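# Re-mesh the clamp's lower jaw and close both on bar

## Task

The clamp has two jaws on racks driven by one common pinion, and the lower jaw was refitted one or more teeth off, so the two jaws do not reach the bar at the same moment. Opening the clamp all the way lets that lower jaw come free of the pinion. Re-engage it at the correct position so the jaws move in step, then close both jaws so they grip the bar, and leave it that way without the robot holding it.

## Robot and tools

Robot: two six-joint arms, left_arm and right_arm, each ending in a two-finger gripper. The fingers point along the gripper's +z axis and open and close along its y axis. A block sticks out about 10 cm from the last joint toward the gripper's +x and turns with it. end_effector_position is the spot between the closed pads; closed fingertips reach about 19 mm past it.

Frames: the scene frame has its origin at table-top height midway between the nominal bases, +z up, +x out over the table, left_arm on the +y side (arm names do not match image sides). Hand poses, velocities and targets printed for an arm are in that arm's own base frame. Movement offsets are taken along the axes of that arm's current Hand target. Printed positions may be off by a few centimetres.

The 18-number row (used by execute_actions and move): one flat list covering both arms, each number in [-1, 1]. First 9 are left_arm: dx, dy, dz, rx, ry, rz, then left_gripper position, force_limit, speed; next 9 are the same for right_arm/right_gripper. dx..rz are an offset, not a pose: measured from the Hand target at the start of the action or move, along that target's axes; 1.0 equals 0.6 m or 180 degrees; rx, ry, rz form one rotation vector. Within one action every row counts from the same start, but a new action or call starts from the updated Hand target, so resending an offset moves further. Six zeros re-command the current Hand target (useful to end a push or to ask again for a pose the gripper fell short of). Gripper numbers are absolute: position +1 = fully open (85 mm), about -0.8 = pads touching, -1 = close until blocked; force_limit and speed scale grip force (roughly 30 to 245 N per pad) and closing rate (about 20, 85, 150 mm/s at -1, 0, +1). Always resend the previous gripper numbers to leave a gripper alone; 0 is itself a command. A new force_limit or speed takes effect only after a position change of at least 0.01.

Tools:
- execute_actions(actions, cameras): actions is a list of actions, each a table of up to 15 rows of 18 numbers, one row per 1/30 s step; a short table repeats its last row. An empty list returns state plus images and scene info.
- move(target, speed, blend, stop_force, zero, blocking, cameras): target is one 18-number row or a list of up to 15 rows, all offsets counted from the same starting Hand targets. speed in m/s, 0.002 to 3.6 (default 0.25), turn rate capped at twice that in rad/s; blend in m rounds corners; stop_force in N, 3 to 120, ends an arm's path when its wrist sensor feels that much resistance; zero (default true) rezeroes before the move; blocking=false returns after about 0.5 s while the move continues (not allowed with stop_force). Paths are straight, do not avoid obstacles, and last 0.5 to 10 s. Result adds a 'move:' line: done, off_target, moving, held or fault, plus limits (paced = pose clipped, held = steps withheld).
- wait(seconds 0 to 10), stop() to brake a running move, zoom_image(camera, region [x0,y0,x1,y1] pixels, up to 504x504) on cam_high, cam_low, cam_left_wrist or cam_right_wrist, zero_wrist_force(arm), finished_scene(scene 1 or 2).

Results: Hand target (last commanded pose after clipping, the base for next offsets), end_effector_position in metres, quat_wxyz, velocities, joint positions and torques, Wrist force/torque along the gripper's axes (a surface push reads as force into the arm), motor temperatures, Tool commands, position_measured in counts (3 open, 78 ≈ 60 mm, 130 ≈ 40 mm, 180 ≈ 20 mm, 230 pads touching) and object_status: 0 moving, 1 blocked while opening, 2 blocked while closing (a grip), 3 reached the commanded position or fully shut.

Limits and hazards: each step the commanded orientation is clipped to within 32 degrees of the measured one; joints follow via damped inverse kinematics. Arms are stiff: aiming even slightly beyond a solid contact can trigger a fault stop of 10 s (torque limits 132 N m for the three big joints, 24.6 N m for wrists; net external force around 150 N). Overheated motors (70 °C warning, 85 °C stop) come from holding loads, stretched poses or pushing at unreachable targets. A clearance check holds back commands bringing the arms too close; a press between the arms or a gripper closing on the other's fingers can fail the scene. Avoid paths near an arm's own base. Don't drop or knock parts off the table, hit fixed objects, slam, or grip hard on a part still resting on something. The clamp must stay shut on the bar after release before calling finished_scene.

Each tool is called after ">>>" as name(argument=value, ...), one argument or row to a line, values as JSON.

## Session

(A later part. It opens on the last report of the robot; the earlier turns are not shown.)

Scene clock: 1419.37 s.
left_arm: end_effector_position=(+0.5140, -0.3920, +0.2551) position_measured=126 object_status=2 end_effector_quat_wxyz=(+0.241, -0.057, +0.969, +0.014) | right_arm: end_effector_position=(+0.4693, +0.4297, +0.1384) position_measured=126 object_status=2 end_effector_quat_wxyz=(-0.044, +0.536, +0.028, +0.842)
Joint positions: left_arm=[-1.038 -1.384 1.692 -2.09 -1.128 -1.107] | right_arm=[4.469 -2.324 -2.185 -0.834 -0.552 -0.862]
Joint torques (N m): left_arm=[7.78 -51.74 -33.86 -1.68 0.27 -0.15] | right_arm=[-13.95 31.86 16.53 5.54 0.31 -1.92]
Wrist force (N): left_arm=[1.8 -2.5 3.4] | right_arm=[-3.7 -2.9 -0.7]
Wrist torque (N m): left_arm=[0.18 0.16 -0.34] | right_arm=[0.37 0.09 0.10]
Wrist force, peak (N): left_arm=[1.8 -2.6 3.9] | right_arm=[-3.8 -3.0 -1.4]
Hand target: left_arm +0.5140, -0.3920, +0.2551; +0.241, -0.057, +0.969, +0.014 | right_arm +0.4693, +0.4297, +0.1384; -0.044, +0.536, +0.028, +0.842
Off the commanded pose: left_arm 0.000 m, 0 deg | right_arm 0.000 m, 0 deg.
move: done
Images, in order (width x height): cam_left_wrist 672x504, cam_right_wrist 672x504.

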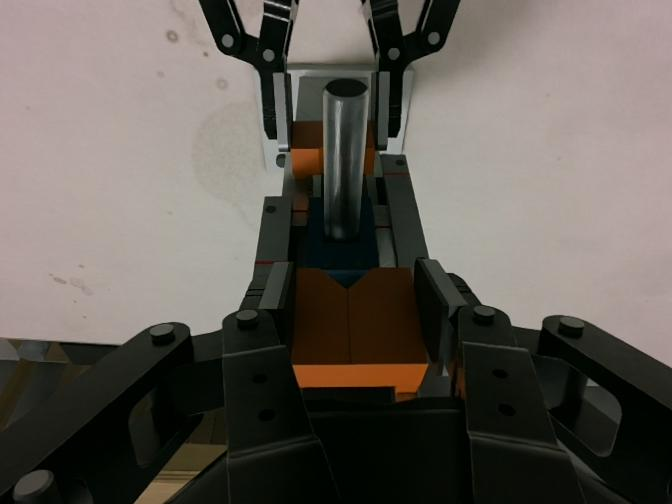

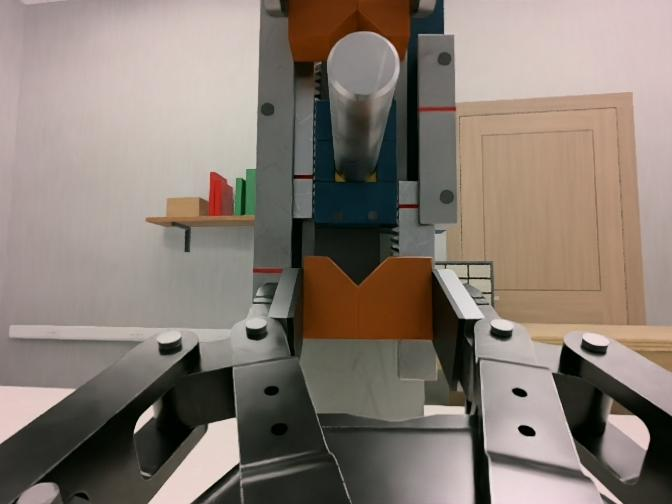

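>>> move(
  target=[0.00626,0,0.01177,0,0,0,-1,-1,-1, 0.01208,0,0.00563,0,0,0,-1,-1,-1],
  speed=0.005,
  cameras=["cam_right_wrist"],
)

Scene clock: 1465.17 s.
left_arm: end_effector_position=(+0.5140, -0.3920, +0.2472) position_measured=126 object_status=2 end_effector_quat_wxyz=(+0.241, -0.057, +0.969, +0.014) | right_arm: end_effector_position=(+0.4693, +0.4297, +0.1462) position_measured=126 object_status=2 end_effector_quat_wxyz=(-0.044, +0.536, +0.028, +0.842)
Joint positions: left_arm=[-1.038 -1.378 1.706 -2.11 -1.128 -1.107] | right_arm=[4.469 -2.302 -2.189 -0.852 -0.552 -0.862]
Joint torques (N m): left_arm=[2.19 -26.55 -20.31 -4.58 0.29 -0.74] | right_arm=[-6.59 54.77 0.55 1.22 -2.8 -1.96]
Wrist force (N): left_arm=[1.6 -2.7 2.7] | right_arm=[-4.8 -3.7 -2.0]
Wrist torque (N m): left_arm=[0.19 0.18 -0.33] | right_arm=[0.40 0.11 0.14]
Wrist force, peak (N): left_arm=[2.0 -2.5 4.0] | right_arm=[-4.8 -4.2 -2.2]
Hand target: left_arm +0.5140, -0.3920, +0.2471; +0.241, -0.057, +0.969, +0.014 | right_arm +0.4693, +0.4297, +0.1463; -0.044, +0.536, +0.028, +0.842
Off the commanded pose: left_arm 0.000 m, 0 deg | right_arm 0.000 m, 0 deg.
move: done
Images, in order (width x height): cam_right_wrist 672x504.

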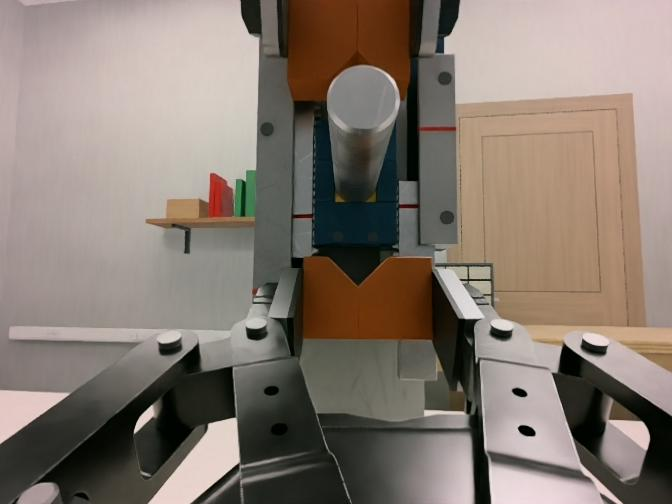

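>>> move(
  target=[0.00782,0,0.01472,0,0,0,-1,-1,-1, 0.0151,0,0.00704,0,0,0,-1,-1,-1],
  speed=0.005,
  cameras=["cam_right_wrist"],
)

>>> zoom_image(
  camera="cam_right_wrist",
  region=[240, 0, 480, 360],
)

Scene clock: 1476.23 s.
left_arm: end_effector_position=(+0.5140, -0.3920, +0.2372) position_measured=126 object_status=2 end_effector_quat_wxyz=(+0.241, -0.057, +0.969, +0.014) | right_arm: end_effector_position=(+0.4693, +0.4297, +0.1562) position_measured=126 object_status=2 end_effector_quat_wxyz=(-0.044, +0.536, +0.028, +0.842)
Joint positions: left_arm=[-1.038 -1.37 1.724 -2.135 -1.128 -1.107] | right_arm=[4.469 -2.274 -2.193 -0.876 -0.552 -0.862]
Joint torques (N m): left_arm=[-4.86 -25.13 -20.13 -3.9 2.08 -1.13] | right_arm=[10.29 55.29 -0.08 1.29 -1.07 -1.86]
Wrist force (N): left_arm=[1.6 -2.4 2.7] | right_arm=[-4.8 -3.7 -1.9]
Wrist torque (N m): left_arm=[0.19 0.19 -0.33] | right_arm=[0.38 0.09 0.20]
Wrist force, peak (N): left_arm=[1.9 -2.7 3.1] | right_arm=[-5.1 -3.9 -2.1]
Hand target: left_arm +0.5140, -0.3920, +0.2371; +0.241, -0.057, +0.969, +0.014 | right_arm +0.4693, +0.4297, +0.1563; -0.044, +0.536, +0.028, +0.842
Off the commanded pose: left_arm 0.000 m, 0 deg | right_arm 0.000 m, 0 deg.
move: done
Images, in order (width x height): cam_right_wrist 672x504.

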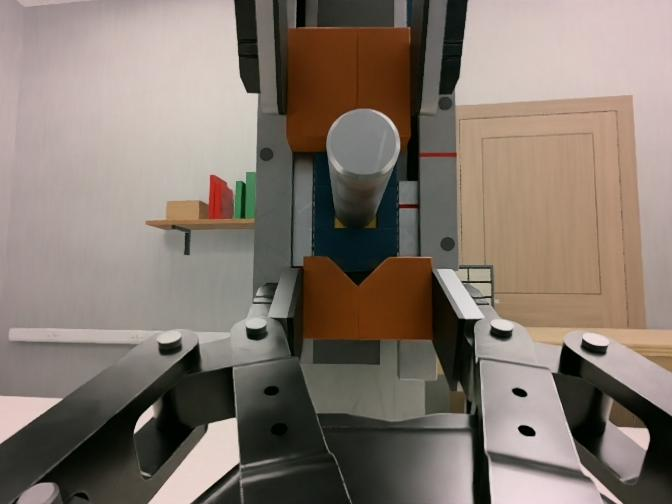

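Scaled by 1.400 from the camera's 672x504 image, which has a finer 960x720 frame.

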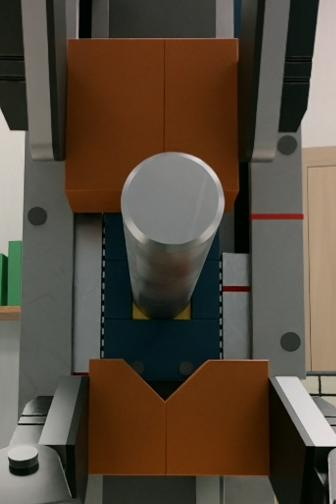

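>>> move(
  target=[0.01095,0,0.0206,0,0,0,-1,-1,-1, 0.02114,0,0.00986,0,0,0,-1,-1,-1],
  speed=0.008,
  cameras=["cam_right_wrist","cam_left_wrist"],
)

>>> zoom_image(
  camera="cam_right_wrist",
  region=[240, 40, 480, 360],
)

Scene clock: 1499.10 s.
left_arm: end_effector_position=(+0.5140, -0.3920, +0.2232) position_measured=126 object_status=2 end_effector_quat_wxyz=(+0.241, -0.057, +0.969, +0.014) | right_arm: end_effector_position=(+0.4693, +0.4297, +0.1702) position_measured=126 object_status=2 end_effector_quat_wxyz=(-0.044, +0.536, +0.028, +0.842) end_effector_velocity=(+0.000, +0.000, +0.000) end_effector_angular_velocity=(-0.006, +0.001, -0.001)
Joint positions: left_arm=[-1.038 -1.358 1.747 -2.171 -1.128 -1.107] | right_arm=[4.469 -2.235 -2.198 -0.91 -0.552 -0.862]
Joint velocities: left_arm=[within noise] | right_arm=[0 0.002 -0.001 -0.005 0 -0.002]
Joint torques (N m): left_arm=[-5.63 -27.32 -17.82 -3.94 1.98 -1.02] | right_arm=[9 51.01 0.5 1.04 0.16 -1.3]
Wrist force (N): left_arm=[1.7 -2.4 2.7] | right_arm=[-4.8 -2.9 -1.7]
Wrist torque (N m): left_arm=[0.15 0.16 -0.32] | right_arm=[0.33 0.10 0.22]
Wrist force, peak (N): left_arm=[1.7 -2.8 2.9] | right_arm=[-5.3 -4.0 -2.2]
Hand target: left_arm +0.5140, -0.3920, +0.2231; +0.241, -0.057, +0.969, +0.014 | right_arm +0.4693, +0.4297, +0.1703; -0.044, +0.536, +0.028, +0.842
Off the commanded pose: left_arm 0.000 m, 0 deg | right_arm 0.000 m, 0 deg.
move: done
Images, in order (width x height): cam_left_wrist 672x504, cam_right_wrist 672x504.

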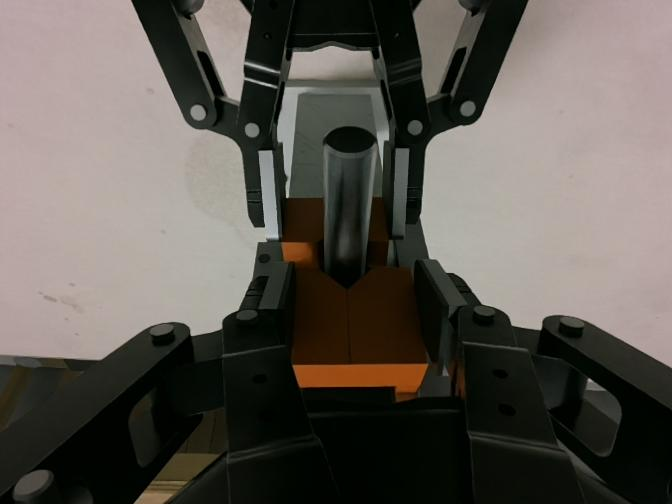

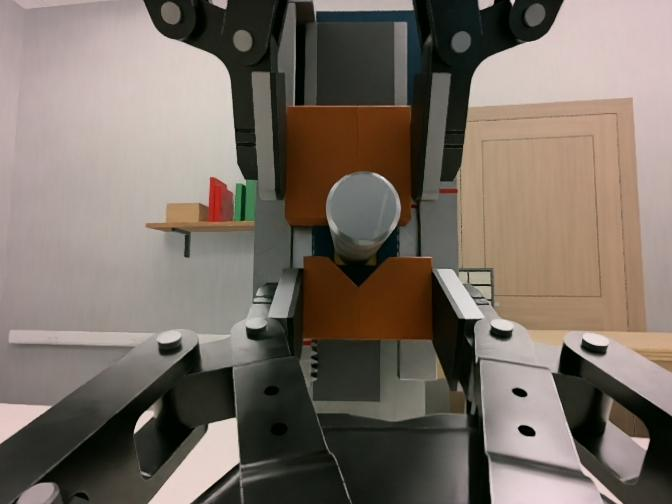

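Scaled by 1.575 from the camera's 672x504 image, which has a finer 960x720 frame.

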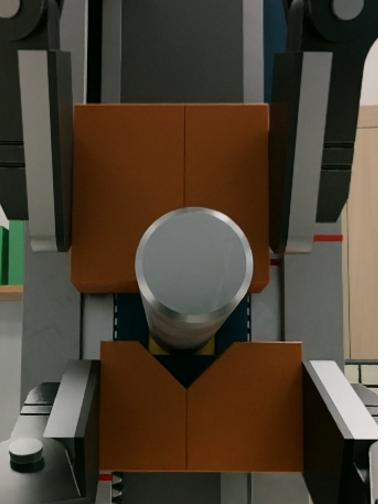

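>>> move(
  target=[0.00274,0,0.00515,0,0,0,-1,-1,-1, 0.00529,0,0.00246,0,0,0,-1,-1,-1],
  speed=0.005,
  cameras=["cam_right_wrist"],
)

>>> zoom_image(
  camera="cam_right_wrist",
  region=[240, 40, 480, 360],
)

Scene clock: 1512.97 s.
left_arm: end_effector_position=(+0.5140, -0.3920, +0.2197) position_measured=126 object_status=2 end_effector_quat_wxyz=(+0.241, -0.057, +0.969, +0.014) | right_arm: end_effector_position=(+0.4693, +0.4297, +0.1737) position_measured=126 object_status=2 end_effector_quat_wxyz=(-0.044, +0.536, +0.028, +0.842)
Joint positions: left_arm=[-1.038 -1.355 1.753 -2.18 -1.128 -1.107] | right_arm=[4.469 -2.225 -2.199 -0.919 -0.552 -0.862]
Joint torques (N m): left_arm=[-6.98 -27.29 -18.83 -4.29 2.11 0.5] | right_arm=[9.96 50.44 0.36 1.2 0.13 -0.62]
Wrist force (N): left_arm=[1.4 -2.3 2.7] | right_arm=[-4.7 -2.6 -1.7]
Wrist torque (N m): left_arm=[0.18 0.21 -0.33] | right_arm=[0.31 0.10 0.23]
Wrist force, peak (N): left_arm=[1.8 -2.5 3.0] | right_arm=[-5.2 -3.1 -2.0]
Hand target: left_arm +0.5140, -0.3920, +0.2196; +0.241, -0.057, +0.969, +0.014 | right_arm +0.4693, +0.4297, +0.1738; -0.044, +0.536, +0.028, +0.842
Off the commanded pose: left_arm 0.000 m, 0 deg | right_arm 0.000 m, 0 deg.
move: done
Images, in order (width x height): cam_right_wrist 672x504.

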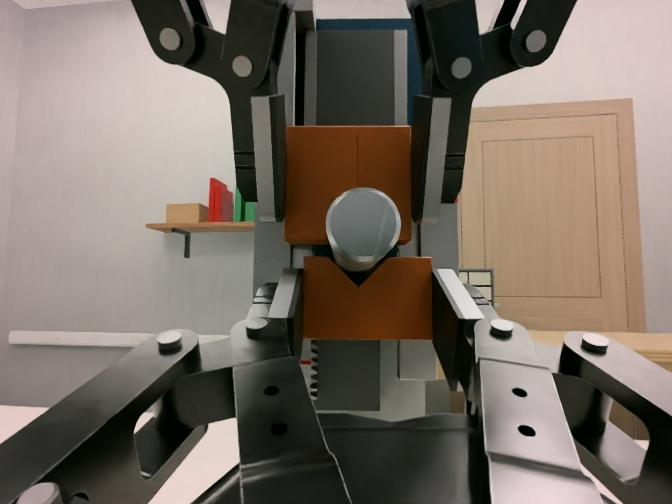

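Scaled by 1.575 from the camera's 672x504 image, which has a finer 960x720 frame.

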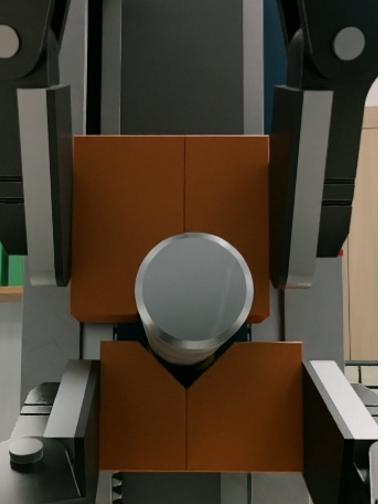

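>>> move(
  target=[0.00157,0,0.00294,0,0,0,-1,-1,-1, 0.00302,0,0.00141,0,0,0,-1,-1,-1],
  speed=0.003,
  stop_force=8,
  cameras=["cam_right_wrist"],
)

>>> zoom_image(
  camera="cam_right_wrist",
  region=[240, 40, 480, 360],
)

Scene clock: 1529.70 s.
left_arm: end_effector_position=(+0.5140, -0.3920, +0.2180) position_measured=126 object_status=2 end_effector_quat_wxyz=(+0.241, -0.057, +0.969, +0.014) | right_arm: end_effector_position=(+0.4693, +0.4297, +0.1750) position_measured=126 object_status=2 end_effector_quat_wxyz=(-0.044, +0.536, +0.029, +0.842)
Joint positions: left_arm=[-1.038 -1.353 1.755 -2.184 -1.128 -1.107] | right_arm=[4.469 -2.221 -2.2 -0.922 -0.552 -0.862]
Joint torques (N m): left_arm=[-6.05 -37.1 -28.64 -1.21 -0.05 -1.11] | right_arm=[4.23 32.31 11.59 6.13 -1.74 -0.91]
Wrist force (N): left_arm=[-1.8 -0.2 -8.5] | right_arm=[-9.8 -7.3 -1.0]
Wrist torque (N m): left_arm=[-0.03 0.08 -0.30] | right_arm=[0.41 0.20 0.00]
Wrist force, peak (N): left_arm=[-2.6 -0.1 -9.7] | right_arm=[-15.1 -7.4 -3.3]
Hand target: left_arm +0.5140, -0.3920, +0.2181; +0.241, -0.057, +0.969, +0.014 (not the last commanded pose) | right_arm +0.4693, +0.4297, +0.1750; -0.044, +0.536, +0.028, +0.842 (not the last commanded pose)
Off the commanded pose: left_arm 0.000 m, 0 deg | right_arm 0.001 m, 0 deg.
move: contact (left_arm, right_arm)
Images, in order (width x height): cam_right_wrist 672x504.

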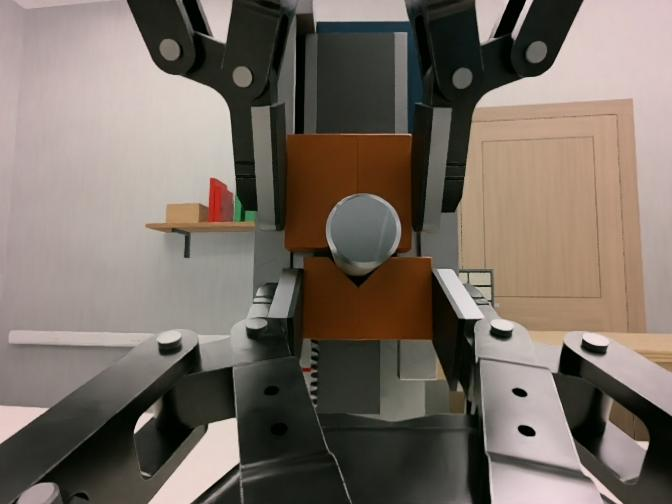

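Scaled by 1.575 from the camera's 672x504 image, which has a finer 960x720 frame.

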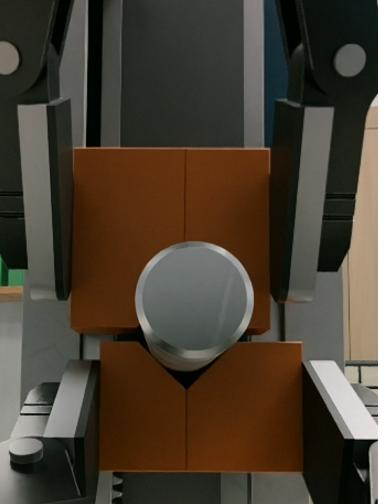

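>>> execute_actions(
  actions=[
    [[0,0,0,0,0,0,0.3,-1,-1, 0,0,0,0,0,0,-1,-1,-1]],
    [[0,0,0,0,0,0,0.3,-1,-1, 0,0,0,0,0,0,0.3,-1,-1]],
    [[0,0,0,0,0,0,0.3,-1,-1, 0,0,0,0,0,0,0.3,-1,-1]],
  ],
  cameras=["cam_right_wrist","cam_left_wrist"],
)

>>> zoom_image(
  camera="cam_right_wrist",
  region=[240, 40, 480, 360],
)

Scene clock: 1542.00 s.
left_arm: end_effector_position=(+0.5140, -0.3920, +0.2181) position_measured=91 object_status=3 end_effector_quat_wxyz=(+0.241, -0.057, +0.969, +0.014) | right_arm: end_effector_position=(+0.4693, +0.4297, +0.1750) position_measured=91 object_status=3 end_effector_quat_wxyz=(-0.044, +0.536, +0.029, +0.842)
Joint positions: left_arm=[-1.038 -1.354 1.755 -2.184 -1.128 -1.107] | right_arm=[4.469 -2.221 -2.2 -0.922 -0.552 -0.862]
Joint torques (N m): left_arm=[-5.36 -39.52 -28.92 -3.27 -0.25 -1.16] | right_arm=[-10.71 34.28 18.6 2.79 -2.27 2.39]
Wrist force (N): left_arm=[0.3 -0.2 0.0] | right_arm=[-1.9 0.9 -0.3]
Wrist torque (N m): left_arm=[-0.03 0.13 -0.32] | right_arm=[0.26 0.09 0.17]
Wrist force, peak (N): left_arm=[-1.6 0.1 -8.6] | right_arm=[-10.8 -7.4 -1.4]
Hand target: left_arm +0.5140, -0.3920, +0.2181; +0.241, -0.057, +0.969, +0.014 | right_arm +0.4693, +0.4297, +0.1750; -0.044, +0.536, +0.028, +0.842
Off the commanded pose: left_arm 0.000 m, 0 deg | right_arm 0.000 m, 0 deg.
Images, in order (width x height): cam_left_wrist 672x504, cam_right_wrist 672x504.

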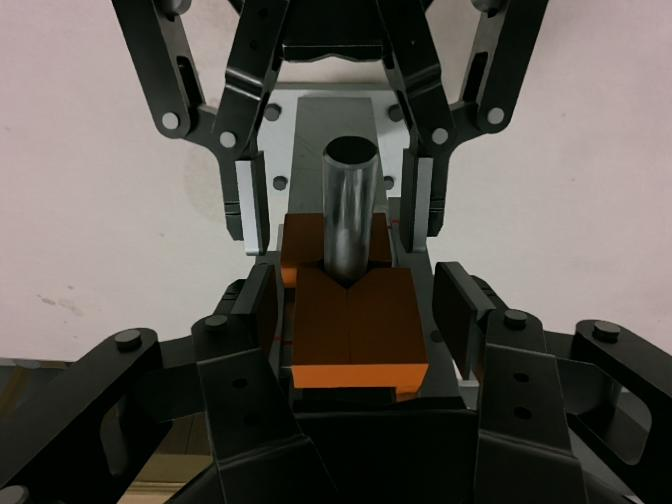

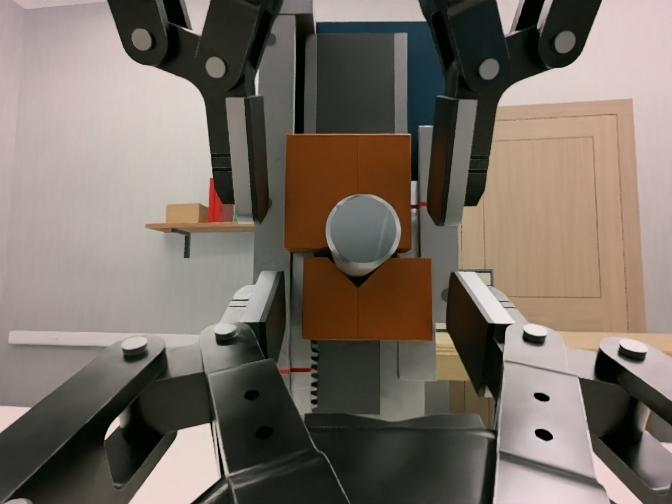

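Scaled by 1.575 from the camera's 672x504 image, which has a finer 960x720 frame.

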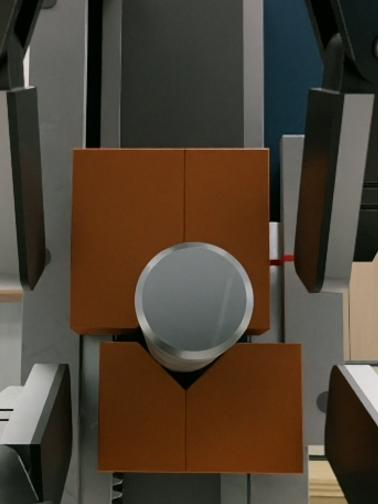

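>>> execute_actions(
  actions=[],
  cameras=["cam_right_wrist", "cam_left_wrist"],
)

Scene clock: 1584.10 s.
left_arm: end_effector_position=(+0.5140, -0.3920, +0.2181) position_measured=91 object_status=3 end_effector_quat_wxyz=(+0.241, -0.057, +0.969, +0.014) | right_arm: end_effector_position=(+0.4693, +0.4297, +0.1750) position_measured=91 object_status=3 end_effector_quat_wxyz=(-0.044, +0.536, +0.029, +0.842)
Joint positions: left_arm=[-1.038 -1.354 1.755 -2.184 -1.128 -1.107] | right_arm=[4.469 -2.221 -2.2 -0.922 -0.552 -0.862]
Joint velocities: within noise
Joint torques (N m): left_arm=[-6.45 -39.21 -28.94 -3.52 -0.21 -1.23] | right_arm=[-12 35.66 18.79 2.6 -0.53 2.28]
Motor temperatures (°C): left_arm=[32 34 34 37 41 43] | right_arm=[29 31 33 35 38 47]
Wrist force (N): left_arm=[0.3 -0.5 0.1] | right_arm=[-2.2 1.1 -0.5]
Wrist torque (N m): left_arm=[-0.07 0.15 -0.32] | right_arm=[0.28 0.12 0.17]
Wrist force, peak (N): left_arm=[0.4 -0.6 0.0] | right_arm=[-2.5 1.4 -0.3]
Hand target: left_arm +0.5140, -0.3920, +0.2181; +0.241, -0.057, +0.969, +0.014 | right_arm +0.4693, +0.4297, +0.1750; -0.044, +0.536, +0.028, +0.842
Tool commands: left_gripper/position=+0.3 left_gripper/force_limit=-1.0 left_gripper/speed=-1.0 right_gripper/position=+0.3 right_gripper/force_limit=-1.0 right_gripper/speed=-1.0
Off the commanded pose: left_arm 0.000 m, 0 deg | right_arm 0.000 m, 0 deg.
Images, in order (width x height): cam_left_wrist 672x504, cam_right_wrist 672x504.

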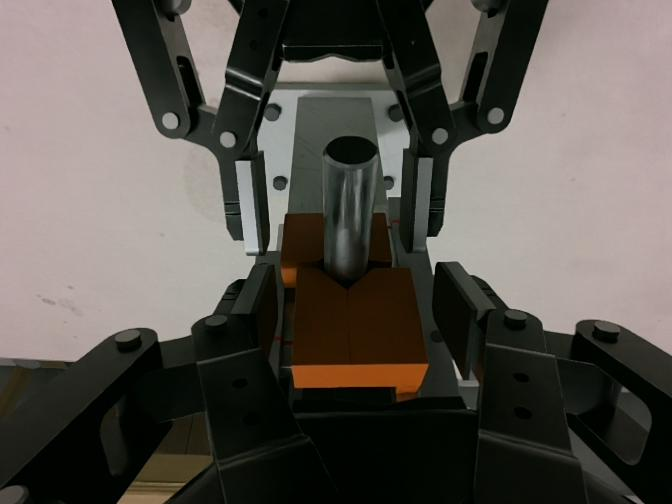

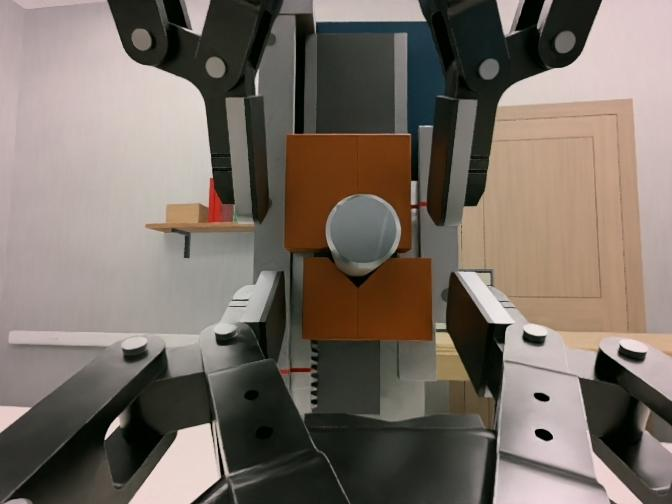

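>>> move(
  target=[
    [0,0,-0.1,0,0,0,0.3,-1,-1,0.0423,0,-0.0906,0,0,0,0.3,-1,-1],
    [0,0,-0.2,0,0,0,0.3,-1,-1,0.0845,0,-0.1813,0,0,0,0.3,-1,-1],
  ],
  speed=[0.04,0.08],
  blend=[0.01,0],
  cameras=["cam_right_wrist", "cam_left_wrist"],
)

Scene clock: 1599.17 s.
left_arm: end_effector_position=(+0.4581, -0.3985, +0.3241) position_measured=91 object_status=3 end_effector_quat_wxyz=(+0.241, -0.057, +0.969, +0.014) | right_arm: end_effector_position=(+0.3500, +0.4171, +0.1749) position_measured=91 object_status=3 end_effector_quat_wxyz=(-0.044, +0.536, +0.029, +0.842) end_effector_velocity=(+0.000, +0.000, +0.000) end_effector_angular_velocity=(-0.001, -0.001, -0.002)
Joint positions: left_arm=[-1.136 -1.501 1.633 -1.868 -1.11 -1.214] | right_arm=[4.75 -2.324 -2.393 -0.14 -0.442 -1.412]
Joint velocities: left_arm=[within noise] | right_arm=[0 -0.001 0.001 0.003 -0.001 -0.005]
Joint torques (N m): left_arm=[-7.7 -42.56 -33.19 -1.73 2.15 -1.42] | right_arm=[11.69 24.12 12.67 5.02 -0.46 -2.08]
Wrist force (N): left_arm=[0.1 -0.2 -0.1] | right_arm=[-1.8 1.1 -0.1]
Wrist torque (N m): left_arm=[-0.02 0.17 -0.21] | right_arm=[0.26 0.05 0.14]
Wrist force, peak (N): left_arm=[0.5 -0.5 -0.7] | right_arm=[-2.7 0.7 -0.1]
Hand target: left_arm +0.4581, -0.3985, +0.3241; +0.241, -0.057, +0.969, +0.014 | right_arm +0.3500, +0.4171, +0.1749; -0.044, +0.536, +0.028, +0.842
Off the commanded pose: left_arm 0.000 m, 0 deg | right_arm 0.000 m, 0 deg.
move: done
Images, in order (width x height): cam_left_wrist 672x504, cam_right_wrist 672x504.

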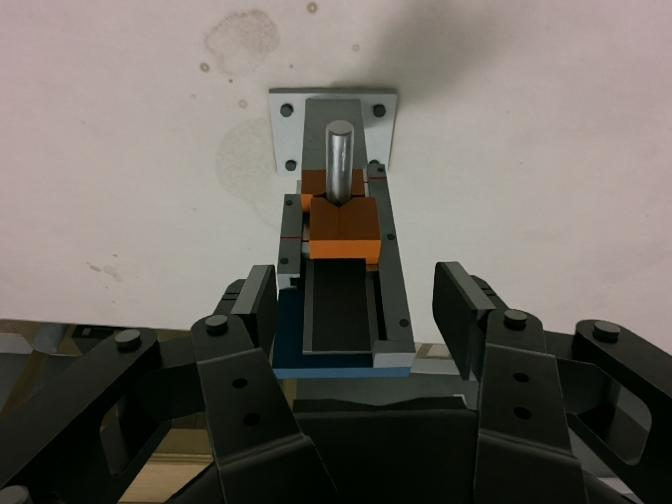

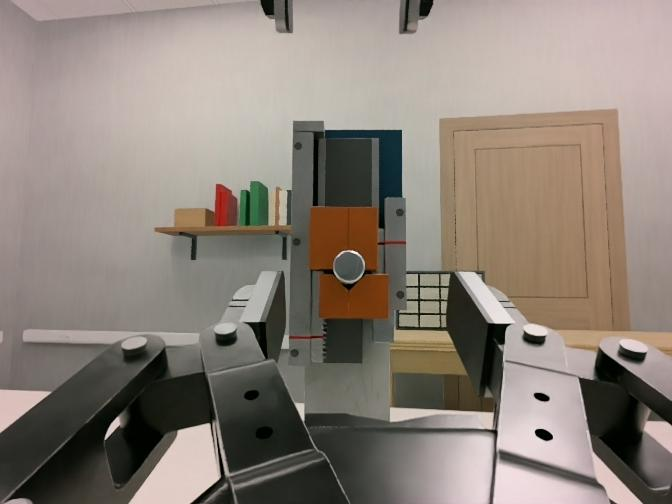

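>>> zoom_image(
  camera="cam_right_wrist",
  region=[270, 180, 430, 380],
)

>>> zoom_image(
  camera="cam_left_wrist",
  region=[260, 110, 420, 290],
)

Scaled by 2.520 from the camera's 672x504 image, which has a finer 960x720 frame.

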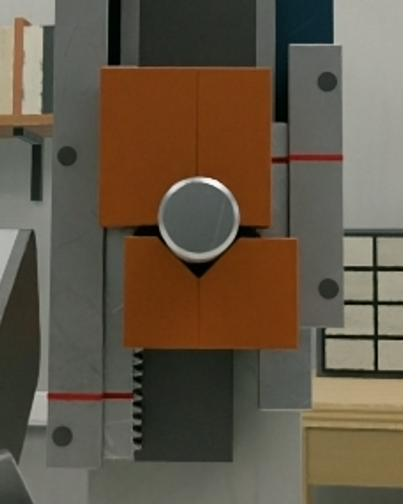

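Scaled by 2.800 from the camera's 672x504 image, which has a finer 960x720 frame.

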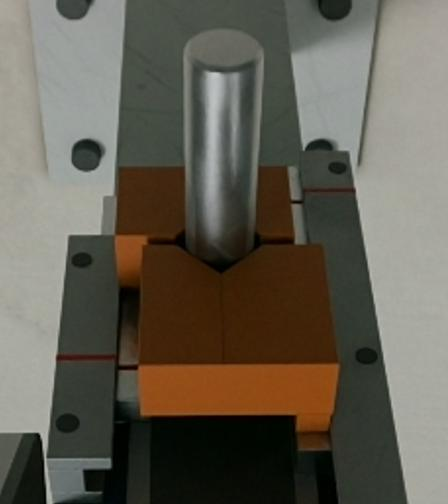

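>>> finished_scene(
  scene=1,
)

The scene is finished: the task was done.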